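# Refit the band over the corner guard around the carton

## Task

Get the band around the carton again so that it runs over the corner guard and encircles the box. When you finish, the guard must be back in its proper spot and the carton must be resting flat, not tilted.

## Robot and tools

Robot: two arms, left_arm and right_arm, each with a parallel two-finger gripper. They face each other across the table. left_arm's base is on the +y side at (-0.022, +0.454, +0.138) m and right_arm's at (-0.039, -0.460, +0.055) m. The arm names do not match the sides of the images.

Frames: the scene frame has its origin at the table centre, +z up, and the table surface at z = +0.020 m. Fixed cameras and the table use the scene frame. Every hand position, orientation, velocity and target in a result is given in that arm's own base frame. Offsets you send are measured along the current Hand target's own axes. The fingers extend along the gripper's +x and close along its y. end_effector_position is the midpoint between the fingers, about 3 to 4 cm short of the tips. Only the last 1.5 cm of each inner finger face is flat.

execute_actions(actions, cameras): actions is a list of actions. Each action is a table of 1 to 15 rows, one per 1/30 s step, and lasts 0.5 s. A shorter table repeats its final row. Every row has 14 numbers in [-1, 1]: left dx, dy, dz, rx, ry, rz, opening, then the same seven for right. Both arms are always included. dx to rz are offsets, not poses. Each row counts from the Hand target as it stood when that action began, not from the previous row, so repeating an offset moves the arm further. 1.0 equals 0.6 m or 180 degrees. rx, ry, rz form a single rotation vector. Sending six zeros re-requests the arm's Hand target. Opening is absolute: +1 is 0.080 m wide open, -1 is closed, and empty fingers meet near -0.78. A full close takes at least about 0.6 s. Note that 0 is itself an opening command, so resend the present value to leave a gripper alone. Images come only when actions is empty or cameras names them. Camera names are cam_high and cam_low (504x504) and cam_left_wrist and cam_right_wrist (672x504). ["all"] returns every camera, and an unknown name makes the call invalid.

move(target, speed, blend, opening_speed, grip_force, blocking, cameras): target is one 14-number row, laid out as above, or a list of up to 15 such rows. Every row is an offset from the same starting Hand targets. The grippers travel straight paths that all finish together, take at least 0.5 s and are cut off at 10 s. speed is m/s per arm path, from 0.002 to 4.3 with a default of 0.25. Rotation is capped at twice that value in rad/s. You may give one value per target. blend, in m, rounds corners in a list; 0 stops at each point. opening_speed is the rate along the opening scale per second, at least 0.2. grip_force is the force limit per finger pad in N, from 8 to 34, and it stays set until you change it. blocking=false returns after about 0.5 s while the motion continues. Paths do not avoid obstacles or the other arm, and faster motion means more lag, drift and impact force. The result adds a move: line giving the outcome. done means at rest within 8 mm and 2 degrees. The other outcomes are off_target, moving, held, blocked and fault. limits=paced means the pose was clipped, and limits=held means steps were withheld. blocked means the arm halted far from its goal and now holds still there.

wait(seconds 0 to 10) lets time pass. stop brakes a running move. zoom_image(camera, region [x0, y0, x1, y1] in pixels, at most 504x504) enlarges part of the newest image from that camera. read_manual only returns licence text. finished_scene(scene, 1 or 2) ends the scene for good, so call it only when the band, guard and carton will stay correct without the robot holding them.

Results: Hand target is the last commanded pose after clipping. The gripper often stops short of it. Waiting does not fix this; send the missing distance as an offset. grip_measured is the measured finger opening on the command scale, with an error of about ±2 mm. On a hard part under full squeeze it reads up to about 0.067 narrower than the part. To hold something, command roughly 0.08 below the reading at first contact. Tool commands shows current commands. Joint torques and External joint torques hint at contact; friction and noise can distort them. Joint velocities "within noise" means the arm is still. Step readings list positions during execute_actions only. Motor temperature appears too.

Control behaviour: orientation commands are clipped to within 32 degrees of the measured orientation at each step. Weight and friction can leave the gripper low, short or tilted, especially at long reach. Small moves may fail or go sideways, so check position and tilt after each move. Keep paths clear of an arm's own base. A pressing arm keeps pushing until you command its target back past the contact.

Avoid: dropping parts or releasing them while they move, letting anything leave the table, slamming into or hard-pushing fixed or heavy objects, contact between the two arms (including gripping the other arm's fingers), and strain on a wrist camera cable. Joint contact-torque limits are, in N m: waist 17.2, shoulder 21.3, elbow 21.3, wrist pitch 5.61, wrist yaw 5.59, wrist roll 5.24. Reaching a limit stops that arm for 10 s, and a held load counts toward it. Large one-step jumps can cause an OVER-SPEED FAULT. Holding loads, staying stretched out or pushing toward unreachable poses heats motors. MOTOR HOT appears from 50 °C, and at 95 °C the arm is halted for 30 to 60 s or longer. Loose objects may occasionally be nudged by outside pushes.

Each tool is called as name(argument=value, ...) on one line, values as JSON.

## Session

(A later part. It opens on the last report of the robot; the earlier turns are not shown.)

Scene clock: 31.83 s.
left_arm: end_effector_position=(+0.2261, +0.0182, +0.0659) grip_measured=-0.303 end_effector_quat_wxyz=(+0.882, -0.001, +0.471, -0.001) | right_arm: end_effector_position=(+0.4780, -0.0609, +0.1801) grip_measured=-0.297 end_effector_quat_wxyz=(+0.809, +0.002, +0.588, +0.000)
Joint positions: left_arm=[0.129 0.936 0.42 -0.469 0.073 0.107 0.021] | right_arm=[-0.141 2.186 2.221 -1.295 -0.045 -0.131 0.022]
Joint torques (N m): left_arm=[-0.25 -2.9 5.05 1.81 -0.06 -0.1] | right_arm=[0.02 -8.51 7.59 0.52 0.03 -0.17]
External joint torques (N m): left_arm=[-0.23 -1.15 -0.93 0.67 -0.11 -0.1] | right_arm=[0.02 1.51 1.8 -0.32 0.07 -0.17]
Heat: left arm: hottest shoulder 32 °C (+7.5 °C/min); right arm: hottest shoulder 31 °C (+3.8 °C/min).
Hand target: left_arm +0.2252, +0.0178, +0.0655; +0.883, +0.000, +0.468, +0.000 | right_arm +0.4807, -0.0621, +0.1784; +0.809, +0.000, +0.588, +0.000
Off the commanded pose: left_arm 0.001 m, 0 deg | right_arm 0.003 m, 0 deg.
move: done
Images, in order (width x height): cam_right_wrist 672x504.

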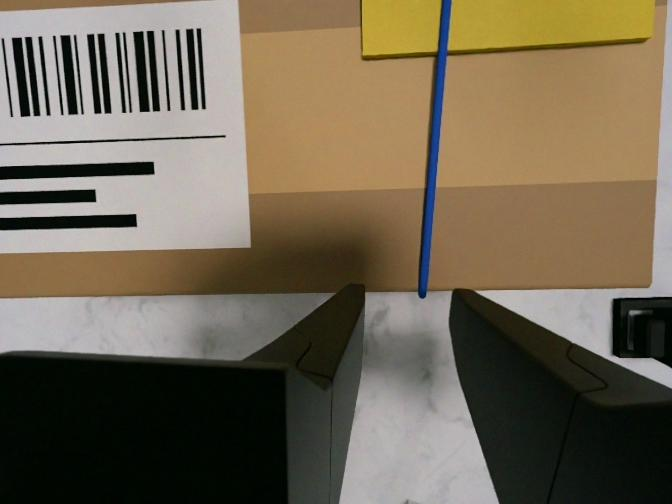

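move(target=[[0,0,0,0,0,0,-0.3,0.008,-0.0138,0.015,0,0,0,-0.4],[0,0,0,0,0,0,-0.3,0.044,-0.0138,0.003,0,0,0,-0.4]], cameras=["cam_right_wrist"], speed=[0.1,0.06])

move(target=[0,0,0,0,0,0,-0.3,0.008,0,-0.0026,0,0,0,-0.4], cameras=["cam_right_wrist"], speed=[0.03])

Scene clock: 33.80 s.
left_arm: end_effector_position=(+0.2261, +0.0182, +0.0659) grip_measured=-0.303 end_effector_quat_wxyz=(+0.882, -0.001, +0.471, -0.001) | right_arm: end_effector_position=(+0.4929, -0.0704, +0.1541) grip_measured=-0.397 end_effector_quat_wxyz=(+0.810, +0.000, +0.587, -0.002)
Joint positions: left_arm=[0.129 0.936 0.42 -0.469 0.073 0.107 0.021] | right_arm=[-0.156 2.239 2.202 -1.22 -0.045 -0.145 0.017]
Joint torques (N m): left_arm=[-0.27 -2.91 5.06 1.81 -0.06 -0.1] | right_arm=[-0.03 -10.92 4.69 0.79 -0.07 -0.15]
External joint torques (N m): left_arm=[-0.28 -1.13 -1.02 0.65 -0.1 -0.1] | right_arm=[-0.03 -0.67 -1.09 -0.02 -0.03 -0.15]
Heat: left arm: hottest shoulder 31 °C (+5.3 °C/min); right arm: hottest shoulder 32 °C (+5.3 °C/min).
Hand target: left_arm +0.2252, +0.0178, +0.0655; +0.883, +0.000, +0.468, +0.000 | right_arm +0.4905, -0.0703, +0.1539; +0.809, +0.000, +0.588, +0.000
Off the commanded pose: left_arm 0.001 m, 0 deg | right_arm 0.002 m, 0 deg.
move: done
Images, in order (width x height): cam_right_wrist 672x504.

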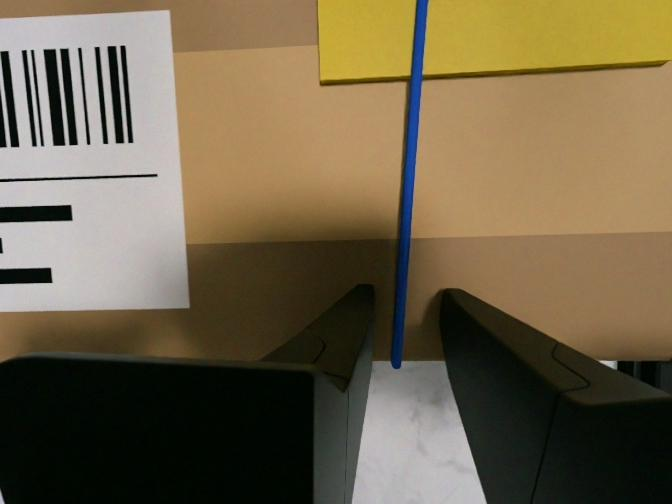

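Scene clock: 34.57 s.
left_arm: end_effector_position=(+0.2261, +0.0182, +0.0659) grip_measured=-0.303 end_effector_quat_wxyz=(+0.882, -0.001, +0.471, -0.001) | right_arm: end_effector_position=(+0.4927, -0.0704, +0.1529) grip_measured=-0.397 end_effector_quat_wxyz=(+0.812, +0.000, +0.584, -0.002)
Joint positions: left_arm=[0.129 0.936 0.42 -0.469 0.073 0.107 0.021] | right_arm=[-0.156 2.227 2.176 -1.198 -0.045 -0.145 0.017]
Joint torques (N m): left_arm=[-0.27 -2.92 5.05 1.81 -0.07 -0.11] | right_arm=[-0.15 -10.39 4.06 0.99 -0.07 -0.14]
External joint torques (N m): left_arm=[-0.28 -1.14 -0.99 0.66 -0.1 -0.11] | right_arm=[-0.07 -0.12 -1.77 0.17 -0.04 -0.14]
Heat: left arm: hottest shoulder 31 °C (+5.2 °C/min); right arm: hottest shoulder 32 °C (+5.2 °C/min).
Hand target: left_arm +0.2252, +0.0178, +0.0655; +0.883, +0.000, +0.468, +0.000 | right_arm +0.4905, -0.0704, +0.1488; +0.809, +0.000, +0.588, +0.000
Off the commanded pose: left_arm 0.001 m, 0 deg | right_arm 0.005 m, 1 deg.
move: done
Images, in order (width x height): cam_right_wrist 672x504.

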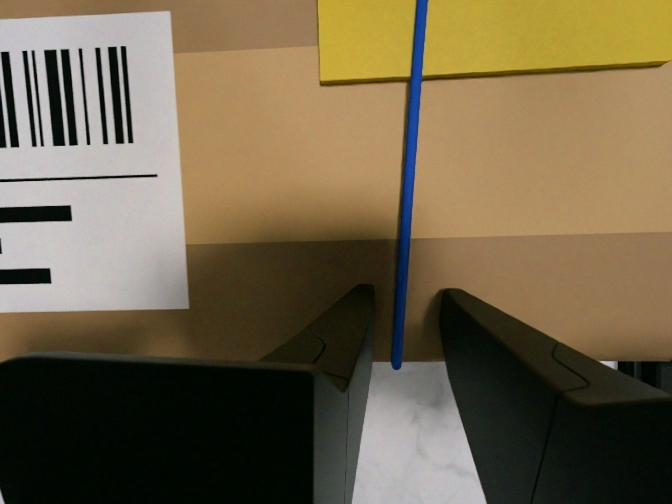

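move(target=[0,0,0,0,0,0,-0.3,0.006,0,-0.002,0,0,0,-0.4], cameras=[], speed=[0.03])

move(target=[0,0,0,0,0,0,-0.3,0,0,0,0,0,0,-1], cameras=[], speed=[0.03])

move(target=[[0,0,0,0,0,0,-0.3,-0.052,0,0.017,0,0,0,-1],[0,0,0,0,0,0,-0.3,-0.070,0,-0.038,0,0,0,-1]], cameras=["cam_right_wrist","cam_low"], speed=0.06, blend=0.005)

Scene clock: 36.13 s.
left_arm: end_effector_position=(+0.2261, +0.0182, +0.0659) grip_measured=-0.303 end_effector_quat_wxyz=(+0.882, -0.001, +0.471, -0.001) | right_arm: end_effector_position=(+0.4926, -0.0704, +0.1523) grip_measured=-0.397 end_effector_quat_wxyz=(+0.814, -0.001, +0.581, -0.003)
Joint positions: left_arm=[0.129 0.936 0.42 -0.469 0.073 0.107 0.021] | right_arm=[-0.156 2.218 2.156 -1.182 -0.045 -0.145 0.017]
Joint torques (N m): left_arm=[-0.27 -2.92 5.04 1.81 -0.07 -0.1] | right_arm=[-0.09 -9.91 4.1 0.98 -0.08 -0.14]
External joint torques (N m): left_arm=[-0.26 -1.14 -1 0.65 -0.1 -0.1] | right_arm=[-0.08 0.36 -1.75 0.16 -0.04 -0.14]
Heat: left arm: hottest shoulder 31 °C (+5.0 °C/min); right arm: hottest shoulder 33 °C (+6.6 °C/min).
Hand target: left_arm +0.2252, +0.0178, +0.0655; +0.883, +0.000, +0.468, +0.000 | right_arm +0.4905, -0.0704, +0.1450; +0.809, +0.000, +0.588, +0.000
Off the commanded pose: left_arm 0.001 m, 0 deg | right_arm 0.008 m, 1 deg.
move: done
No camera images: "cameras" was empty.

Scene clock: 36.63 s.
left_arm: end_effector_position=(+0.2261, +0.0182, +0.0659) grip_measured=-0.303 end_effector_quat_wxyz=(+0.882, -0.001, +0.471, -0.001) | right_arm: end_effector_position=(+0.4938, -0.0707, +0.1527) grip_measured=-0.769 end_effector_quat_wxyz=(+0.815, +0.000, +0.579, -0.003)
Joint positions: left_arm=[0.129 0.936 0.42 -0.469 0.073 0.107 0.021] | right_arm=[-0.156 2.218 2.156 -1.176 -0.047 -0.145 0]
Joint torques (N m): left_arm=[-0.26 -2.91 5.05 1.82 -0.06 -0.1] | right_arm=[-0.1 -9.78 4.41 0.62 -0.03 -0.13]
External joint torques (N m): left_arm=[-0.25 -1.16 -0.93 0.68 -0.11 -0.1] | right_arm=[-0.1 0.42 -1.41 -0.21 0.01 -0.13]
Heat: left arm: hottest shoulder 31 °C (+4.9 °C/min); right arm: hottest shoulder 33 °C (+6.6 °C/min).
Hand target: left_arm +0.2252, +0.0178, +0.0655; +0.883, +0.000, +0.468, +0.000 | right_arm +0.4905, -0.0703, +0.1450; +0.809, +0.000, +0.588, +0.000
Off the commanded pose: left_arm 0.001 m, 0 deg | right_arm 0.008 m, 1 deg.
move: done
No camera images: "cameras" was empty.

Scene clock: 38.27 s.
left_arm: end_effector_position=(+0.2261, +0.0182, +0.0659) grip_measured=-0.303 end_effector_quat_wxyz=(+0.882, -0.001, +0.471, -0.001) | right_arm: end_effector_position=(+0.4651, -0.0700, +0.1635) grip_measured=-0.770 end_effector_quat_wxyz=(+0.805, +0.001, +0.593, +0.000)
Joint positions: left_arm=[0.129 0.936 0.42 -0.469 0.073 0.107 0.021] | right_arm=[-0.166 2.12 2.052 -1.205 -0.05 -0.158 0]
Joint torques (N m): left_arm=[-0.27 -2.92 5.06 1.81 -0.06 -0.1] | right_arm=[-0.27 -13.94 4.99 -0.69 -0.06 -0.19]
External joint torques (N m): left_arm=[-0.26 -1.14 -1.01 0.64 -0.1 -0.1] | right_arm=[-0.27 -4.24 -0.89 -1.49 -0.01 -0.19]
Motor temperatures (°C): left_arm=[24 31 30 29 27 27] | right_arm=[24 34 30 29 29 28]
Heat: left arm: hottest shoulder 31 °C (+4.7 °C/min); right arm: hottest shoulder 34 °C (+7.8 °C/min).
Hand target: left_arm +0.2252, +0.0178, +0.0655; +0.883, +0.000, +0.468, +0.000 | right_arm +0.4559, -0.0705, +0.1780; +0.809, +0.000, +0.588, +0.000
Off the commanded pose: left_arm 0.001 m, 0 deg | right_arm 0.017 m, 1 deg.
move: off_target (right_arm)
Images, in order (width x height): cam_low 504x504, cam_right_wrist 672x504.

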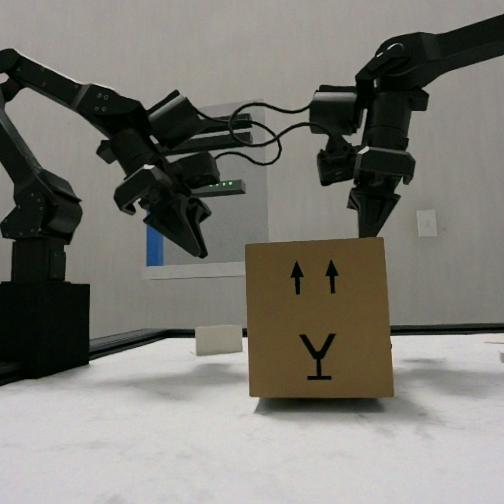

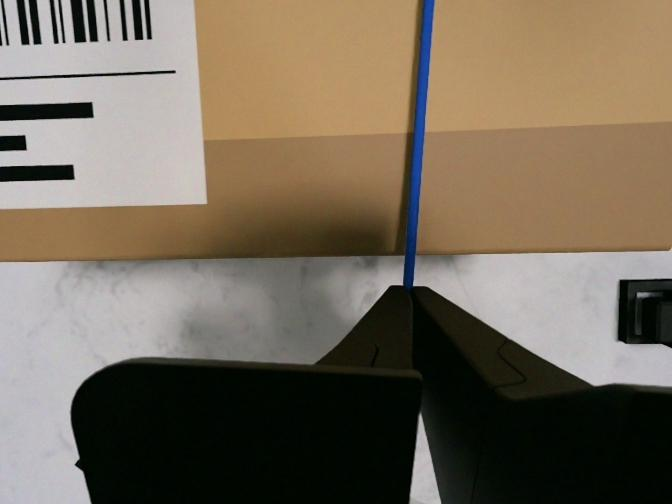

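move(target=[[0,0,0,0,0,0,-0.3,-0.0095,-0.041,0.003,0,0,0,-1],[0,0,0,0,0,0,-0.3,0.0495,-0.041,0.0015,0,0,0,-1],[0,0,0,0,0,0,-0.3,0.06,-0.041,0.0226,0,0,0,-1]], cameras=["cam_right_wrist","cam_left_wrist","cam_low"], speed=0.06, blend=[0.003,0.005,0])

Scene clock: 40.37 s.
left_arm: end_effector_position=(+0.2261, +0.0182, +0.0659) grip_measured=-0.303 end_effector_quat_wxyz=(+0.882, -0.001, +0.471, -0.001) | right_arm: end_effector_position=(+0.4804, -0.0927, +0.1545) grip_measured=-0.770 end_effector_quat_wxyz=(+0.815, -0.003, +0.579, +0.004)
Joint positions: left_arm=[0.129 0.936 0.42 -0.469 0.073 0.107 0.021] | right_arm=[-0.213 2.174 2.092 -1.16 -0.072 -0.211 0]
Joint torques (N m): left_arm=[-0.26 -2.91 5.04 1.81 -0.06 -0.1] | right_arm=[-0.11 -7.85 7.25 -0.12 0.18 0.19]
External joint torques (N m): left_arm=[-0.27 -1.07 -1.12 0.62 -0.1 -0.1] | right_arm=[-0.14 2.22 1.33 -0.95 0.25 0.19]
Heat: left arm: hottest shoulder 31 °C (+4.5 °C/min); right arm: hottest shoulder 35 °C (+8.9 °C/min).
Hand target: left_arm +0.2252, +0.0178, +0.0655; +0.883, +0.000, +0.468, +0.000 | right_arm +0.4799, -0.0950, +0.1480; +0.809, +0.000, +0.588, +0.000
Off the commanded pose: left_arm 0.001 m, 0 deg | right_arm 0.007 m, 1 deg.
move: done
Images, in order (width x height): cam_low 504x504, cam_left_wrist 672x504, cam_right_wrist 672x504.

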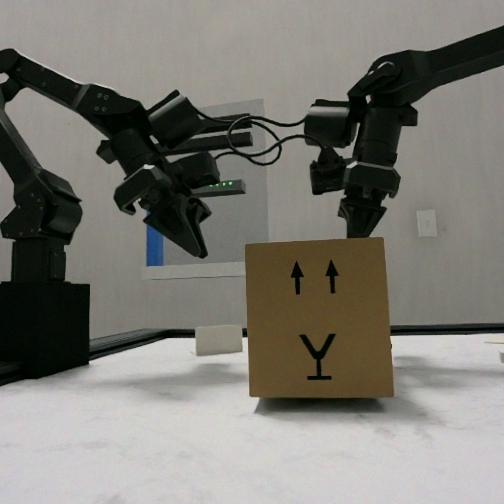

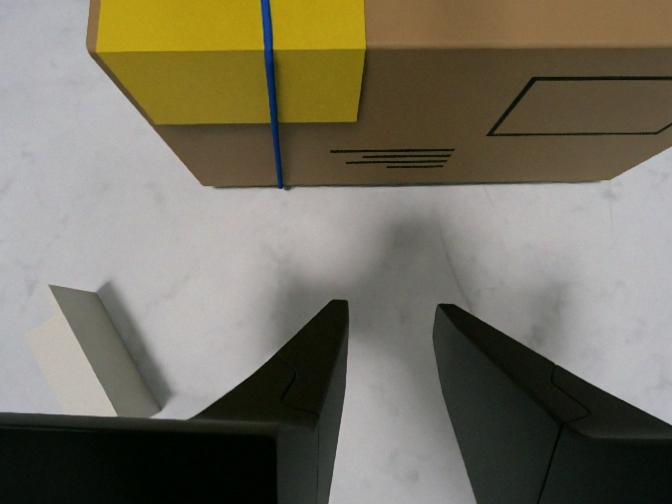

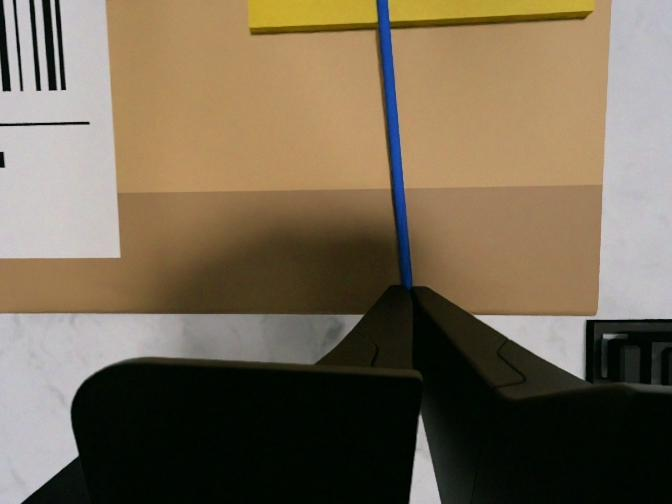

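move(target=[[0,0,0,0,0,0,-0.3,-0.005,-0.012,-0.02,0,0,0,-1],[0,0,0,0,0,0,-0.3,0.008,-0.013,-0.022,0,0,0,-1]], cameras=["cam_right_wrist"], speed=0.05)

move(target=[0,0,0,0,0,0,-0.3,0,0,0,0,0,0,-0.5], cameras=[], opening_speed=0.5)

move(target=[[0,0,0,0,0,0,-0.3,0,0,-0.06,0,0,0,-0.5],[0,0,0,0,0,0,-0.3,-0.3,0.12,-0.02,0,-0.15,0,-0.5]], cameras=["cam_right_wrist","cam_left_wrist","cam_high"], speed=[0.08,0.2])

zoom_image(camera="cam_right_wrist", region=[200, 60, 580, 330])

Scene clock: 42.37 s.
left_arm: end_effector_position=(+0.2261, +0.0182, +0.0659) grip_measured=-0.303 end_effector_quat_wxyz=(+0.882, -0.001, +0.471, -0.001) | right_arm: end_effector_position=(+0.4782, -0.0952, +0.1505) grip_measured=-0.770 end_effector_quat_wxyz=(+0.822, -0.003, +0.570, +0.007)
Joint positions: left_arm=[0.129 0.936 0.42 -0.469 0.073 0.107 0.021] | right_arm=[-0.223 2.142 2.019 -1.1 -0.085 -0.223 0]
Joint torques (N m): left_arm=[-0.27 -2.91 5.05 1.81 -0.06 -0.1] | right_arm=[-1.59 -9.47 3.49 -0.12 0.35 -0.17]
External joint torques (N m): left_arm=[-0.27 -1.13 -0.99 0.66 -0.1 -0.1] | right_arm=[-1.52 0.39 -2.43 -0.97 0.42 -0.18]
Heat: left arm: hottest shoulder 31 °C (+4.2 °C/min); right arm: hottest shoulder 36 °C (+9.9 °C/min).
Hand target: left_arm +0.2252, +0.0178, +0.0655; +0.883, +0.000, +0.468, +0.000 | right_arm +0.4688, -0.1028, +0.1392; +0.809, +0.000, +0.588, +0.000
Off the commanded pose: left_arm 0.001 m, 0 deg | right_arm 0.016 m, 3 deg.
move: off_target (right_arm)
Images, in order (width x height): cam_right_wrist 672x504.

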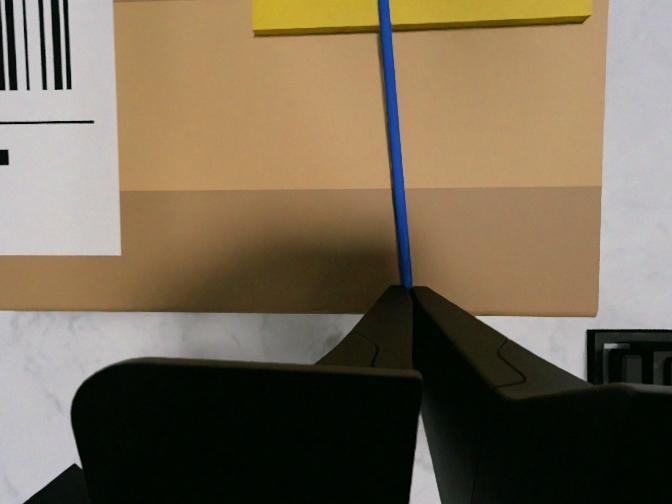

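Scene clock: 43.23 s.
left_arm: end_effector_position=(+0.2261, +0.0182, +0.0659) grip_measured=-0.303 end_effector_quat_wxyz=(+0.882, -0.001, +0.471, -0.001) | right_arm: end_effector_position=(+0.4761, -0.0980, +0.1495) grip_measured=-0.505 end_effector_quat_wxyz=(+0.820, -0.001, +0.573, +0.005)
Joint positions: left_arm=[0.129 0.936 0.42 -0.469 0.073 0.107 0.021] | right_arm=[-0.229 2.14 2.015 -1.103 -0.084 -0.223 0.012]
Joint torques (N m): left_arm=[-0.25 -2.91 5.05 1.81 -0.07 -0.1] | right_arm=[-0.88 -9.43 3.72 0.09 0.36 -0.13]
External joint torques (N m): left_arm=[-0.25 -1.17 -0.92 0.68 -0.11 -0.1] | right_arm=[-0.88 0.54 -2.26 -0.76 0.43 -0.13]
Heat: left arm: hottest shoulder 31 °C (+4.2 °C/min); right arm: hottest shoulder 36 °C (+9.7 °C/min).
Hand target: left_arm +0.2252, +0.0178, +0.0655; +0.883, +0.000, +0.468, +0.000 | right_arm +0.4689, -0.1028, +0.1393; +0.809, +0.000, +0.588, +0.000
Off the commanded pose: left_arm 0.001 m, 0 deg | right_arm 0.014 m, 2 deg.
move: off_target (right_arm)
No camera images: "cameras" was empty.

Scene clock: 45.87 s.
left_arm: end_effector_position=(+0.2261, +0.0182, +0.0659) grip_measured=-0.303 end_effector_quat_wxyz=(+0.882, -0.001, +0.471, -0.001) | right_arm: end_effector_position=(+0.4026, -0.0313, +0.2964) grip_measured=-0.503 end_effector_quat_wxyz=(+0.918, -0.001, +0.396, +0.002)
Joint positions: left_arm=[0.129 0.936 0.42 -0.469 0.073 0.107 0.021] | right_arm=[-0.105 1.563 1.678 -0.931 -0.074 -0.079 0.012]
Joint torques (N m): left_arm=[-0.25 -2.91 5.06 1.81 -0.07 -0.1] | right_arm=[0.15 -7.24 7.98 1.33 -0.01 0.22]
External joint torques (N m): left_arm=[-0.25 -1.1 -1.06 0.63 -0.11 -0.11] | right_arm=[0.15 -1.2 1.88 -0.01 0.04 0.22]
Heat: left arm: hottest shoulder 30 °C (+2.6 °C/min); right arm: hottest shoulder 37 °C (+10.5 °C/min).
Hand target: left_arm +0.2252, +0.0178, +0.0655; +0.883, +0.000, +0.468, +0.000 | right_arm +0.4018, -0.0308, +0.3066; +0.924, +0.000, +0.383, +0.000
Off the commanded pose: left_arm 0.001 m, 0 deg | right_arm 0.010 m, 2 deg.
move: off_target (right_arm)
Images, in order (width x height): cam_high 504x504, cam_left_wrist 672x504, cam_right_wrist 672x504.

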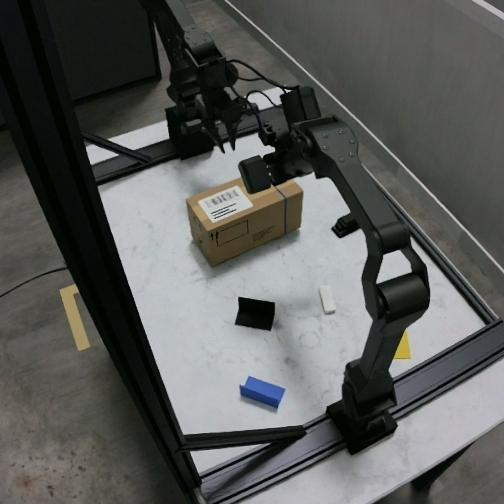

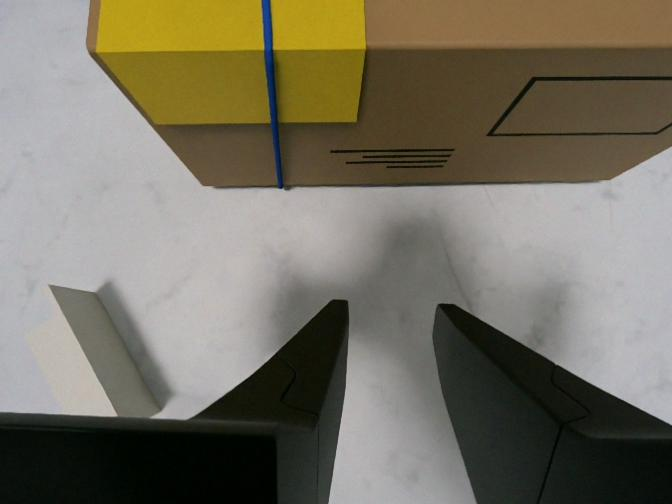

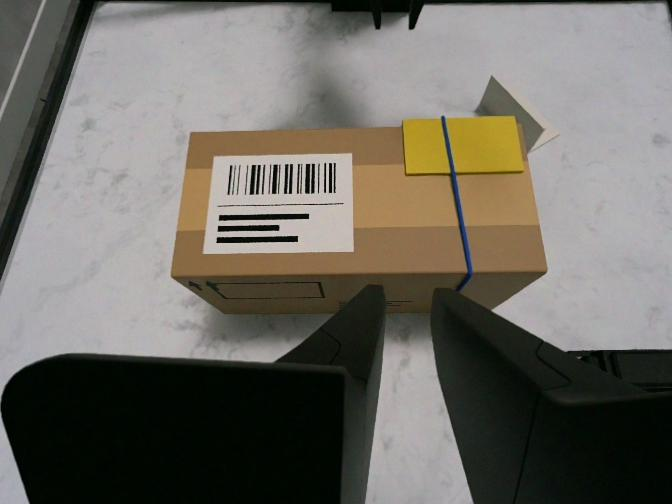

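Scaled by 1.326.

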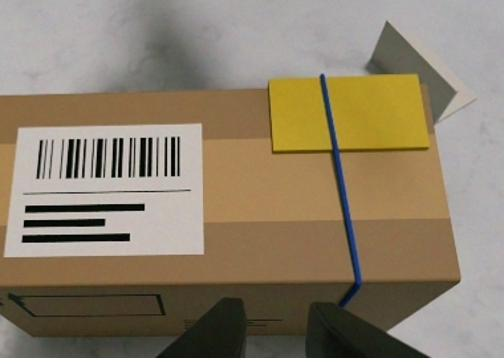

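move(target=[[-0.017,0.03,0.153,0,0.19,0,-0.4,-0.154,0.051,0.055,0,0,0,-0.5],[0.0765,0.048,0.178,0,0.19,0,-0.4,-0.154,0.051,0.055,0,0,0,-0.5]], cameras=["cam_left_wrist","cam_right_wrist"], speed=[0.2,0.1], blend=0.01)

zoom_image(camera="cam_right_wrist", region=[200, 90, 580, 330])

Scene clock: 49.47 s.
left_arm: end_effector_position=(+0.3350, +0.0449, +0.0870) grip_measured=-0.397 end_effector_quat_wxyz=(+0.704, -0.002, +0.710, -0.001) | right_arm: end_effector_position=(+0.3575, -0.0008, +0.3938) grip_measured=-0.503 end_effector_quat_wxyz=(+0.923, -0.002, +0.385, +0.001)
Joint positions: left_arm=[0.134 1.852 1.404 -1.132 0.002 0.133 0.017] | right_arm=[-0.003 1.604 2.167 -1.353 -0.002 -0.006 0.012]
Joint torques (N m): left_arm=[0.23 -6.29 6.78 0.79 -0.1 0.11] | right_arm=[0.17 -4.31 7.06 1.2 0.07 0.25]
External joint torques (N m): left_arm=[0.25 0.97 1.55 0.51 -0.1 0.11] | right_arm=[0.17 0.82 2.17 -0.18 0.07 0.25]
Heat: left arm: hottest elbow 31 °C (+4.9 °C/min); right arm: hottest shoulder 37 °C (+9.7 °C/min).
Hand target: left_arm +0.3394, +0.0467, +0.0874; +0.707, +0.000, +0.708, +0.000 | right_arm +0.3598, -0.0002, +0.3954; +0.924, +0.000, +0.383, +0.000
Off the commanded pose: left_arm 0.005 m, 0 deg | right_arm 0.003 m, 0 deg.
move: done
Images, in order (width x height): cam_left_wrist 672x504, cam_right_wrist 672x504.

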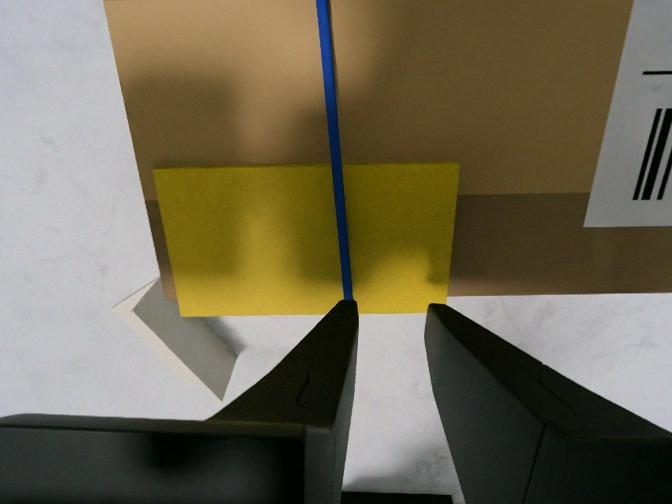

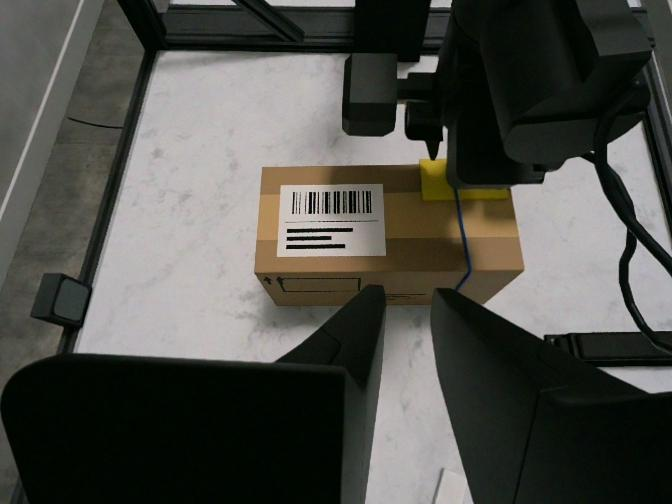

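Scaled by 1.326.

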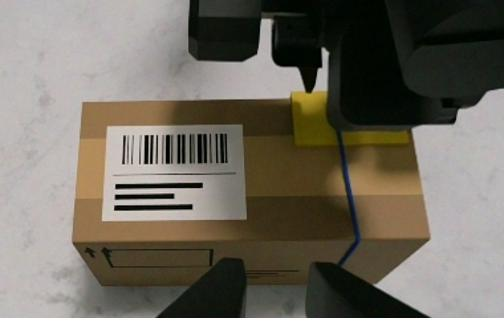

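move(target=[-0.1,0,-0.15,0,0,0,-0.4,0,0,0,0,0,0,-0.5], cameras=["cam_left_wrist","cam_right_wrist"], speed=0.15)

zoom_image(camera="cam_right_wrist", region=[200, 90, 580, 330])

Scene clock: 51.20 s.
left_arm: end_effector_position=(+0.2523, +0.0461, +0.1462) grip_measured=-0.397 end_effector_quat_wxyz=(+0.705, -0.001, +0.709, -0.001) | right_arm: end_effector_position=(+0.3575, -0.0008, +0.3938) grip_measured=-0.503 end_effector_quat_wxyz=(+0.923, -0.002, +0.385, +0.001)
Joint positions: left_arm=[0.182 1.516 1.265 -1.325 0.002 0.181 0.017] | right_arm=[-0.003 1.604 2.167 -1.353 -0.002 -0.006 0.012]
Joint torques (N m): left_arm=[0.22 -6.59 4.42 0.43 -0.08 0.11] | right_arm=[0.32 -4.25 7.05 1.19 0.1 0.25]
External joint torques (N m): left_arm=[0.25 -1.61 -0.95 0.11 -0.09 0.11] | right_arm=[0.28 0.92 2.14 -0.2 0.12 0.25]
Heat: left arm: hottest shoulder 31 °C (+3.5 °C/min); right arm: hottest shoulder 36 °C (+8.2 °C/min).
Hand target: left_arm +0.2495, +0.0466, +0.1475; +0.707, +0.000, +0.708, +0.000 | right_arm +0.3598, -0.0002, +0.3954; +0.924, +0.000, +0.383, +0.000
Off the commanded pose: left_arm 0.003 m, 0 deg | right_arm 0.003 m, 0 deg.
move: done
Images, in order (width x height): cam_left_wrist 672x504, cam_right_wrist 672x504.

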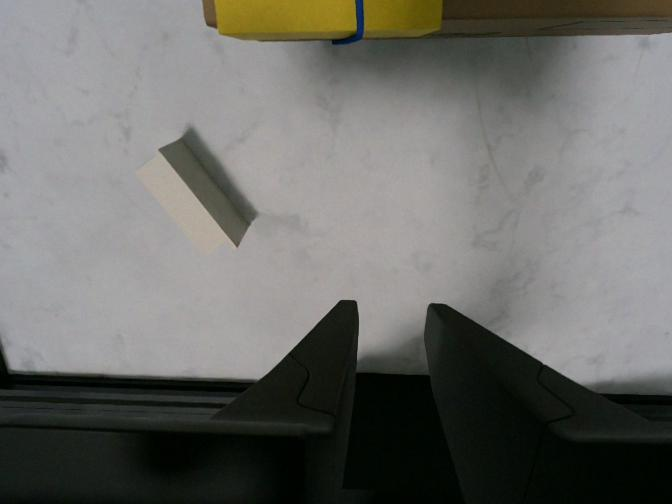

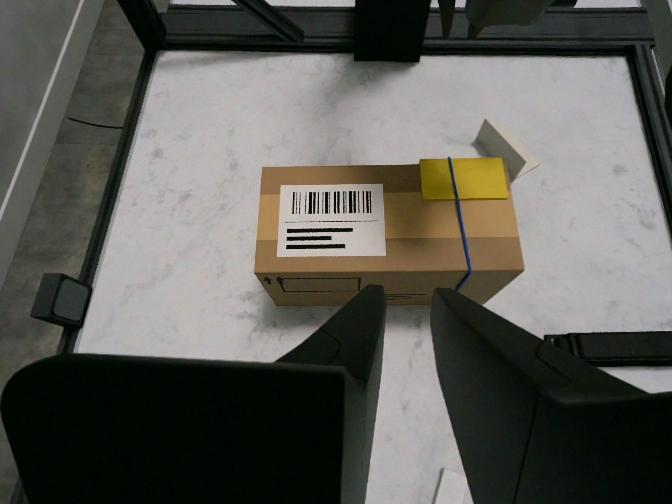

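Scaled by 1.326.

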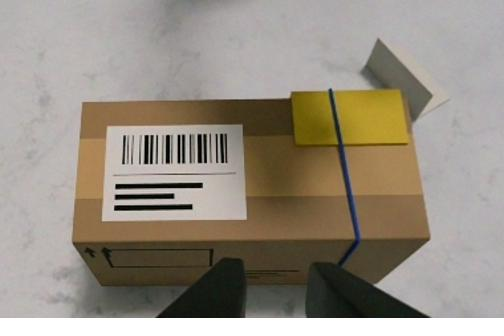

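move(target=[[0.08,0.0125,0.15,0,0,0,-0.45,0,0,0,0,0,0,-0.5],[0.12,0.0125,0.15,0,0,0,-0.45,0,0,0,0,0,0,-0.5]], cameras=["cam_left_wrist"], speed=[0.2,0.06])

Scene clock: 53.60 s.
left_arm: end_effector_position=(+0.3408, +0.0548, +0.0802) grip_measured=-0.447 end_effector_quat_wxyz=(+0.711, +0.000, +0.703, +0.000) | right_arm: end_effector_position=(+0.3575, -0.0008, +0.3938) grip_measured=-0.503 end_effector_quat_wxyz=(+0.923, -0.002, +0.385, +0.001)
Joint positions: left_arm=[0.16 1.867 1.396 -1.088 0.002 0.16 0.015] | right_arm=[-0.003 1.604 2.167 -1.353 -0.002 -0.006 0.012]
Joint torques (N m): left_arm=[-0.22 -6.52 4.33 0.84 -0.09 -0.11] | right_arm=[0.33 -4.13 7.15 1.17 0.1 0.21]
External joint torques (N m): left_arm=[-0.22 0.83 -0.87 0.54 -0.09 -0.11] | right_arm=[0.34 1.08 2.22 -0.22 0.1 0.21]
Heat: left arm: hottest shoulder 31 °C (+3.4 °C/min); right arm: hottest shoulder 36 °C (+7.8 °C/min).
Hand target: left_arm +0.3394, +0.0541, +0.0754; +0.707, +0.000, +0.708, +0.000 | right_arm +0.3598, -0.0002, +0.3954; +0.924, +0.000, +0.383, +0.000
Off the commanded pose: left_arm 0.005 m, 1 deg | right_arm 0.003 m, 0 deg.
move: done
Images, in order (width x height): cam_left_wrist 672x504.

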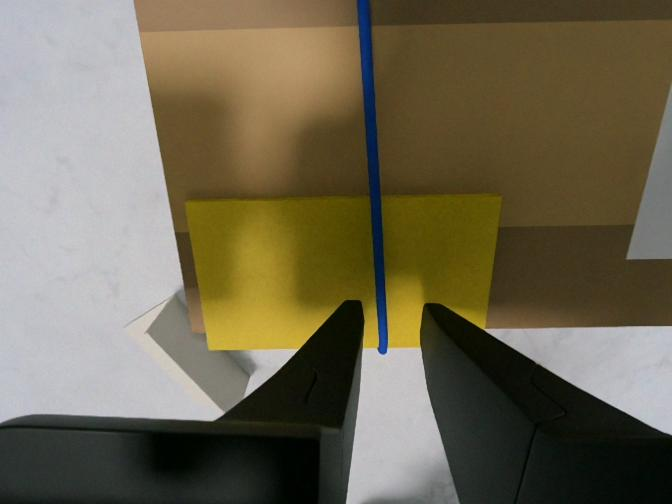

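move(target=[0.019,0.003,0,0,0,0,-0.45,0,0,0,0,0,0,-0.5], cameras=[], speed=0.04)

move(target=[0.007,0,0,0,0,0,-0.45,0,0,0,0,0,0,-0.5], cameras=["cam_left_wrist"], speed=0.03)

Scene clock: 54.67 s.
left_arm: end_effector_position=(+0.3412, +0.0550, +0.0691) grip_measured=-0.447 end_effector_quat_wxyz=(+0.712, +0.000, +0.703, +0.000) | right_arm: end_effector_position=(+0.3575, -0.0008, +0.3938) grip_measured=-0.503 end_effector_quat_wxyz=(+0.923, -0.002, +0.385, +0.001)
Joint positions: left_arm=[0.161 1.878 1.366 -1.046 0.002 0.16 0.015] | right_arm=[-0.003 1.604 2.167 -1.353 -0.002 -0.006 0.012]
Joint torques (N m): left_arm=[0.28 -6.39 4.2 0.85 -0.09 0.08] | right_arm=[0.21 -4.34 7.21 1.19 0.08 0.25]
External joint torques (N m): left_arm=[0.28 1.01 -1 0.52 -0.09 0.08] | right_arm=[0.16 0.79 2.33 -0.19 0.09 0.25]
Heat: left arm: hottest shoulder 31 °C (+3.3 °C/min); right arm: hottest shoulder 36 °C (+7.7 °C/min).
Hand target: left_arm +0.3393, +0.0559, +0.0639; +0.706, +0.000, +0.708, +0.000 | right_arm +0.3598, -0.0002, +0.3954; +0.924, +0.000, +0.383, +0.000
Off the commanded pose: left_arm 0.006 m, 1 deg | right_arm 0.003 m, 0 deg.
move: done
No camera images: "cameras" was empty.

Scene clock: 55.37 s.
left_arm: end_effector_position=(+0.3413, +0.0550, +0.0675) grip_measured=-0.447 end_effector_quat_wxyz=(+0.712, +0.000, +0.702, +0.000) | right_arm: end_effector_position=(+0.3575, -0.0008, +0.3938) grip_measured=-0.503 end_effector_quat_wxyz=(+0.923, -0.002, +0.385, +0.001)
Joint positions: left_arm=[0.161 1.879 1.359 -1.037 0.002 0.16 0.015] | right_arm=[-0.003 1.604 2.167 -1.353 -0.002 -0.006 0.012]
Joint torques (N m): left_arm=[0.24 -6 3.72 1.32 -0.08 0.08] | right_arm=[0.16 -4.06 6.99 1.16 0.1 0.25]
External joint torques (N m): left_arm=[0.23 1.45 -1.52 0.98 -0.09 0.08] | right_arm=[0.14 1.03 2.12 -0.22 0.12 0.25]
Heat: left arm: hottest shoulder 31 °C (+3.3 °C/min); right arm: hottest shoulder 36 °C (+7.6 °C/min).
Hand target: left_arm +0.3394, +0.0559, +0.0598; +0.707, +0.000, +0.707, +0.000 | right_arm +0.3598, -0.0002, +0.3954; +0.924, +0.000, +0.383, +0.000
Off the commanded pose: left_arm 0.008 m, 1 deg | right_arm 0.003 m, 0 deg.
move: done
Images, in order (width x height): cam_left_wrist 672x504.

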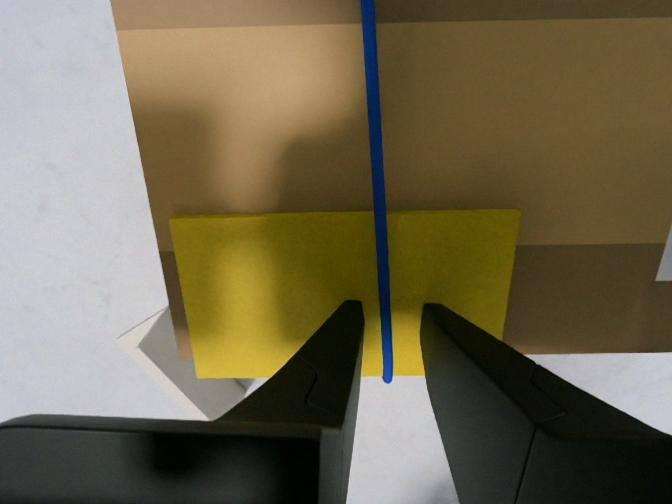

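move(target=[0,0,0,0,0,0,-1,0,0,0,0,0,0,-0.5], cameras=[], speed=0.03)

move(target=[[-0.055,0,0,0,0,0,-1,0,0,0,0,0,0,-0.5],[-0.058,0,-0.085,0,0,0,-1,0,0,0,0,0,0,-0.5],[-0.058,0.022,-0.085,0,0,0,-1,0,0,0,0,0,0,-0.5]], cameras=["cam_left_wrist","cam_low"], speed=0.06)

Scene clock: 56.23 s.
left_arm: end_effector_position=(+0.3422, +0.0556, +0.0674) grip_measured=-0.769 end_effector_quat_wxyz=(+0.714, +0.000, +0.700, +0.001) | right_arm: end_effector_position=(+0.3575, -0.0008, +0.3938) grip_measured=-0.503 end_effector_quat_wxyz=(+0.923, -0.002, +0.385, +0.001)
Joint positions: left_arm=[0.161 1.879 1.359 -1.032 0.001 0.16 0] | right_arm=[-0.003 1.604 2.167 -1.353 -0.002 -0.006 0.012]
Joint torques (N m): left_arm=[0.2 -6.01 3.76 1.02 -0.04 0.08] | right_arm=[0.3 -4.14 7.04 1.17 0.09 0.22]
External joint torques (N m): left_arm=[0.16 1.4 -1.5 0.65 -0.05 0.08] | right_arm=[0.31 0.99 2.16 -0.21 0.1 0.22]
Heat: left arm: hottest shoulder 31 °C (+3.2 °C/min); right arm: hottest shoulder 35 °C (+6.4 °C/min).
Hand target: left_arm +0.3393, +0.0560, +0.0598; +0.707, +0.000, +0.708, +0.000 | right_arm +0.3598, -0.0002, +0.3954; +0.924, +0.000, +0.383, +0.000
Off the commanded pose: left_arm 0.008 m, 1 deg | right_arm 0.003 m, 0 deg.
move: done
No camera images: "cameras" was empty.

Scene clock: 58.93 s.
left_arm: end_effector_position=(+0.2965, +0.0679, +0.0912) grip_measured=-0.771 end_effector_quat_wxyz=(+0.712, +0.000, +0.702, -0.002) | right_arm: end_effector_position=(+0.3575, -0.0008, +0.3938) grip_measured=-0.503 end_effector_quat_wxyz=(+0.923, -0.002, +0.385, +0.001)
Joint positions: left_arm=[0.228 1.705 1.242 -1.094 0.006 0.231 0] | right_arm=[-0.003 1.604 2.167 -1.353 -0.002 -0.006 0.012]
Joint torques (N m): left_arm=[0.58 -8.28 4.32 -1.27 -0.25 0.11] | right_arm=[0.24 -4.26 7 1.19 0.06 0.21]
External joint torques (N m): left_arm=[0.56 -1.99 -1.01 -1.62 -0.25 0.11] | right_arm=[0.22 0.91 2.11 -0.18 0.08 0.21]
Heat: left arm: hottest shoulder 32 °C (+4.1 °C/min); right arm: hottest shoulder 35 °C (+6.1 °C/min).
Hand target: left_arm +0.2885, +0.0691, +0.0947; +0.707, +0.000, +0.707, +0.000 | right_arm +0.3598, -0.0002, +0.3954; +0.924, +0.000, +0.383, +0.000
Off the commanded pose: left_arm 0.009 m, 1 deg | right_arm 0.003 m, 0 deg.
move: off_target (left_arm)
Images, in order (width x height): cam_low 504x504, cam_left_wrist 672x504.

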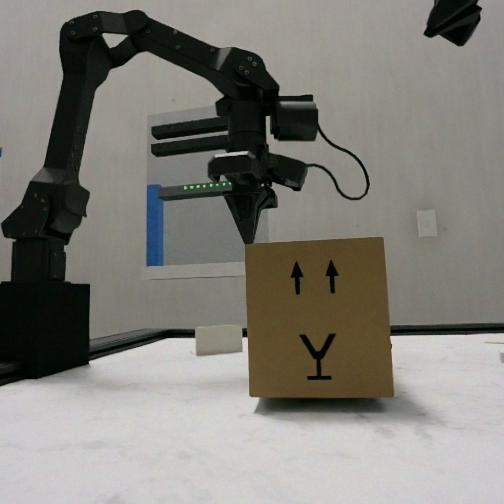

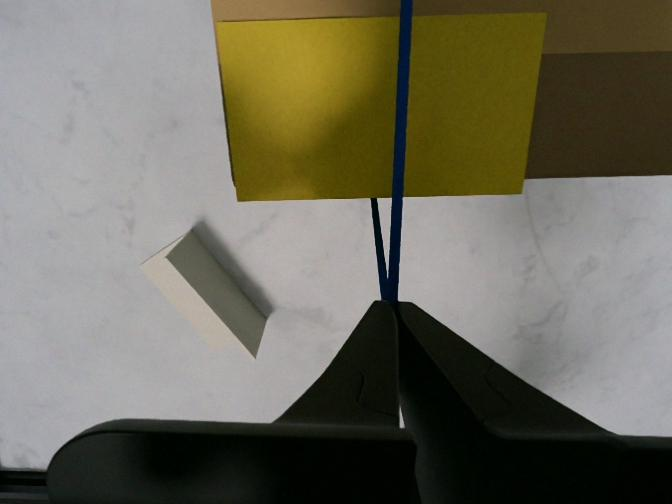

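move(target=[[0,0.009,0,0,0,0,-1,0,0,0,0,0,0,-0.5],[0.05,0.009,0.02,0,0,0,-1,0,0,0,0,0,0,-0.5],[0.068,0.009,0.044,0,0,0,-1,0,0,0,0,0,0,-0.5]], cameras=["cam_left_wrist"], speed=0.06, blend=[0.002,0.005,0])

move(target=[0,0,0,0,0,0,-0.5,0,0,0,0,0,0,-0.5], cameras=[], opening_speed=0.5)

move(target=[[0,0,-0.06,0,0,0,-0.5,0,0,0,0,0,0,-0.5],[-0.1,-0.08,-0.15,0,-0.19,0,-0.5,0,0,0,0,0,0,-0.5]], cameras=["cam_right_wrist","cam_left_wrist","cam_low"], speed=[0.08,0.2])

zoom_image(camera="cam_right_wrist", region=[200, 90, 580, 330])

Scene clock: 61.43 s.
left_arm: end_effector_position=(+0.3148, +0.0737, +0.0615) grip_measured=-0.771 end_effector_quat_wxyz=(+0.715, +0.000, +0.700, -0.001) | right_arm: end_effector_position=(+0.3575, -0.0008, +0.3938) grip_measured=-0.503 end_effector_quat_wxyz=(+0.923, -0.002, +0.385, +0.001)
Joint positions: left_arm=[0.233 1.8 1.233 -0.984 0.006 0.235 0] | right_arm=[-0.003 1.604 2.167 -1.353 -0.002 -0.006 0.012]
Joint torques (N m): left_arm=[-0.01 -4.27 5.17 0.84 -0.24 -0.11] | right_arm=[0.14 -4.44 7.02 1.2 0.07 0.25]
External joint torques (N m): left_arm=[0.04 2.56 0.02 0.51 -0.25 -0.12] | right_arm=[0.14 0.65 2.15 -0.18 0.07 0.25]
Heat: left arm: hottest shoulder 32 °C (+3.0 °C/min); right arm: hottest shoulder 35 °C (+6.1 °C/min).
Hand target: left_arm +0.3148, +0.0745, +0.0538; +0.707, +0.000, +0.708, +0.000 | right_arm +0.3598, -0.0002, +0.3954; +0.924, +0.000, +0.383, +0.000
Off the commanded pose: left_arm 0.008 m, 1 deg | right_arm 0.003 m, 0 deg.
move: done; blend cut to 0 m at target 1
Images, in order (width x height): cam_left_wrist 672x504.

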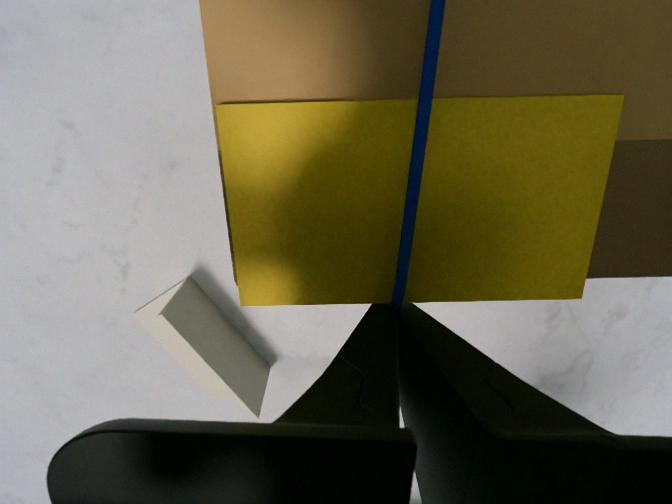

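Scene clock: 62.30 s.
left_arm: end_effector_position=(+0.3143, +0.0736, +0.0562) grip_measured=-0.504 end_effector_quat_wxyz=(+0.709, +0.001, +0.706, -0.002) | right_arm: end_effector_position=(+0.3575, -0.0008, +0.3938) grip_measured=-0.503 end_effector_quat_wxyz=(+0.923, -0.002, +0.385, +0.001)
Joint positions: left_arm=[0.231 1.818 1.234 -0.983 0.002 0.235 0.012] | right_arm=[-0.003 1.604 2.167 -1.353 -0.002 -0.006 0.012]
Joint torques (N m): left_arm=[0.12 -6 5.12 0.78 -0.1 -0.1] | right_arm=[0.28 -4.32 7.1 1.19 0.05 0.27]
External joint torques (N m): left_arm=[0.13 0.85 0 0.45 -0.11 -0.1] | right_arm=[0.26 0.84 2.19 -0.19 0.06 0.27]
Heat: left arm: hottest shoulder 32 °C (+3.0 °C/min); right arm: hottest shoulder 35 °C (+6.1 °C/min).
Hand target: left_arm +0.3148, +0.0745, +0.0539; +0.707, +0.000, +0.708, +0.000 | right_arm +0.3598, -0.0002, +0.3954; +0.924, +0.000, +0.383, +0.000
Off the commanded pose: left_arm 0.003 m, 0 deg | right_arm 0.003 m, 0 deg.
move: done
No camera images: "cameras" was empty.

Scene clock: 65.10 s.
left_arm: end_effector_position=(+0.2257, +0.0274, +0.1145) grip_measured=-0.503 end_effector_quat_wxyz=(+0.882, +0.000, +0.471, +0.001) | right_arm: end_effector_position=(+0.3575, -0.0008, +0.3938) grip_measured=-0.503 end_effector_quat_wxyz=(+0.923, -0.002, +0.385, +0.001)
Joint positions: left_arm=[0.189 0.898 0.603 -0.694 0.104 0.157 0.012] | right_arm=[-0.003 1.604 2.167 -1.353 -0.002 -0.006 0.012]
Joint torques (N m): left_arm=[-0.26 -2.91 5.24 1.8 0.06 -0.11] | right_arm=[0.32 -4.35 6.97 1.15 0.09 0.2]
External joint torques (N m): left_arm=[-0.26 -1.21 -0.94 0.66 0.01 -0.11] | right_arm=[0.3 0.74 2.12 -0.22 0.1 0.2]
Heat: left arm: hottest shoulder 32 °C (+3.0 °C/min); right arm: hottest shoulder 34 °C (+5.1 °C/min).
Hand target: left_arm +0.2249, +0.0265, +0.1140; +0.883, +0.000, +0.468, +0.000 | right_arm +0.3598, -0.0002, +0.3954; +0.924, +0.000, +0.383, +0.000
Off the commanded pose: left_arm 0.001 m, 0 deg | right_arm 0.003 m, 0 deg.
move: done
Images, in order (width x height): cam_low 504x504, cam_left_wrist 672x504, cam_right_wrist 672x504.

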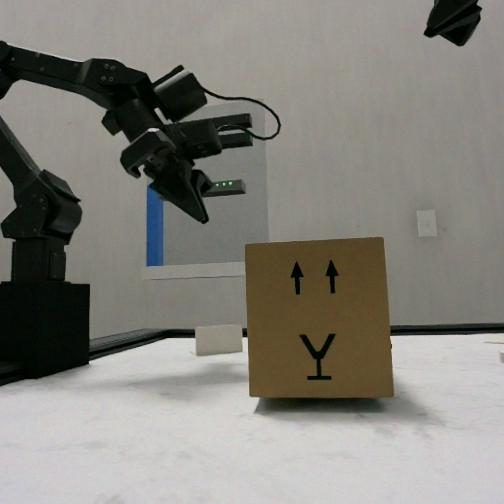

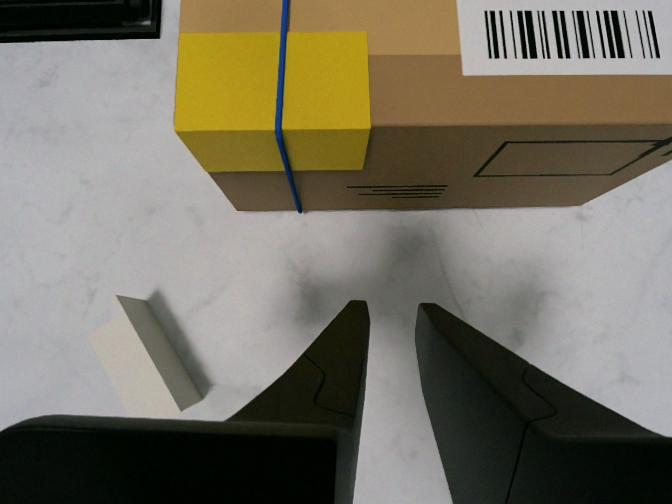

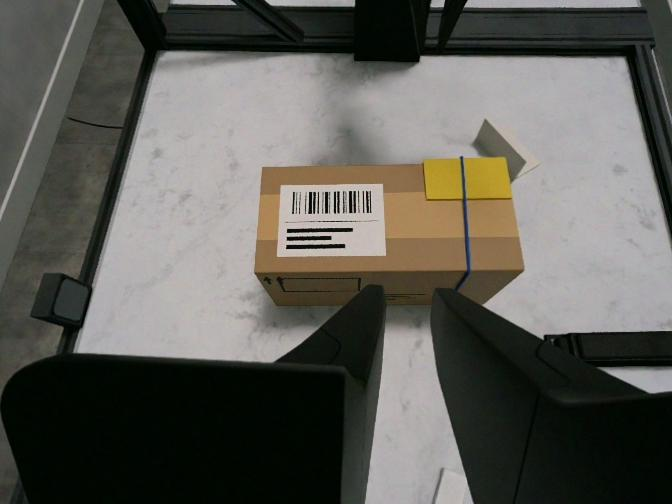

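Scaled by 1.326.

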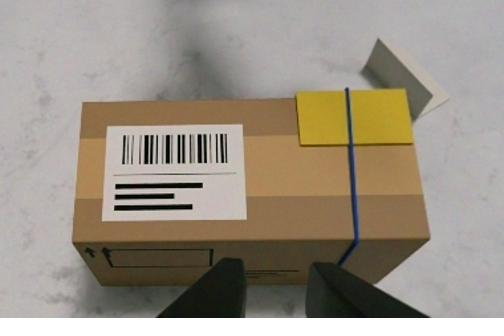

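finished_scene(scene=2)

The scene is finished: the task was done.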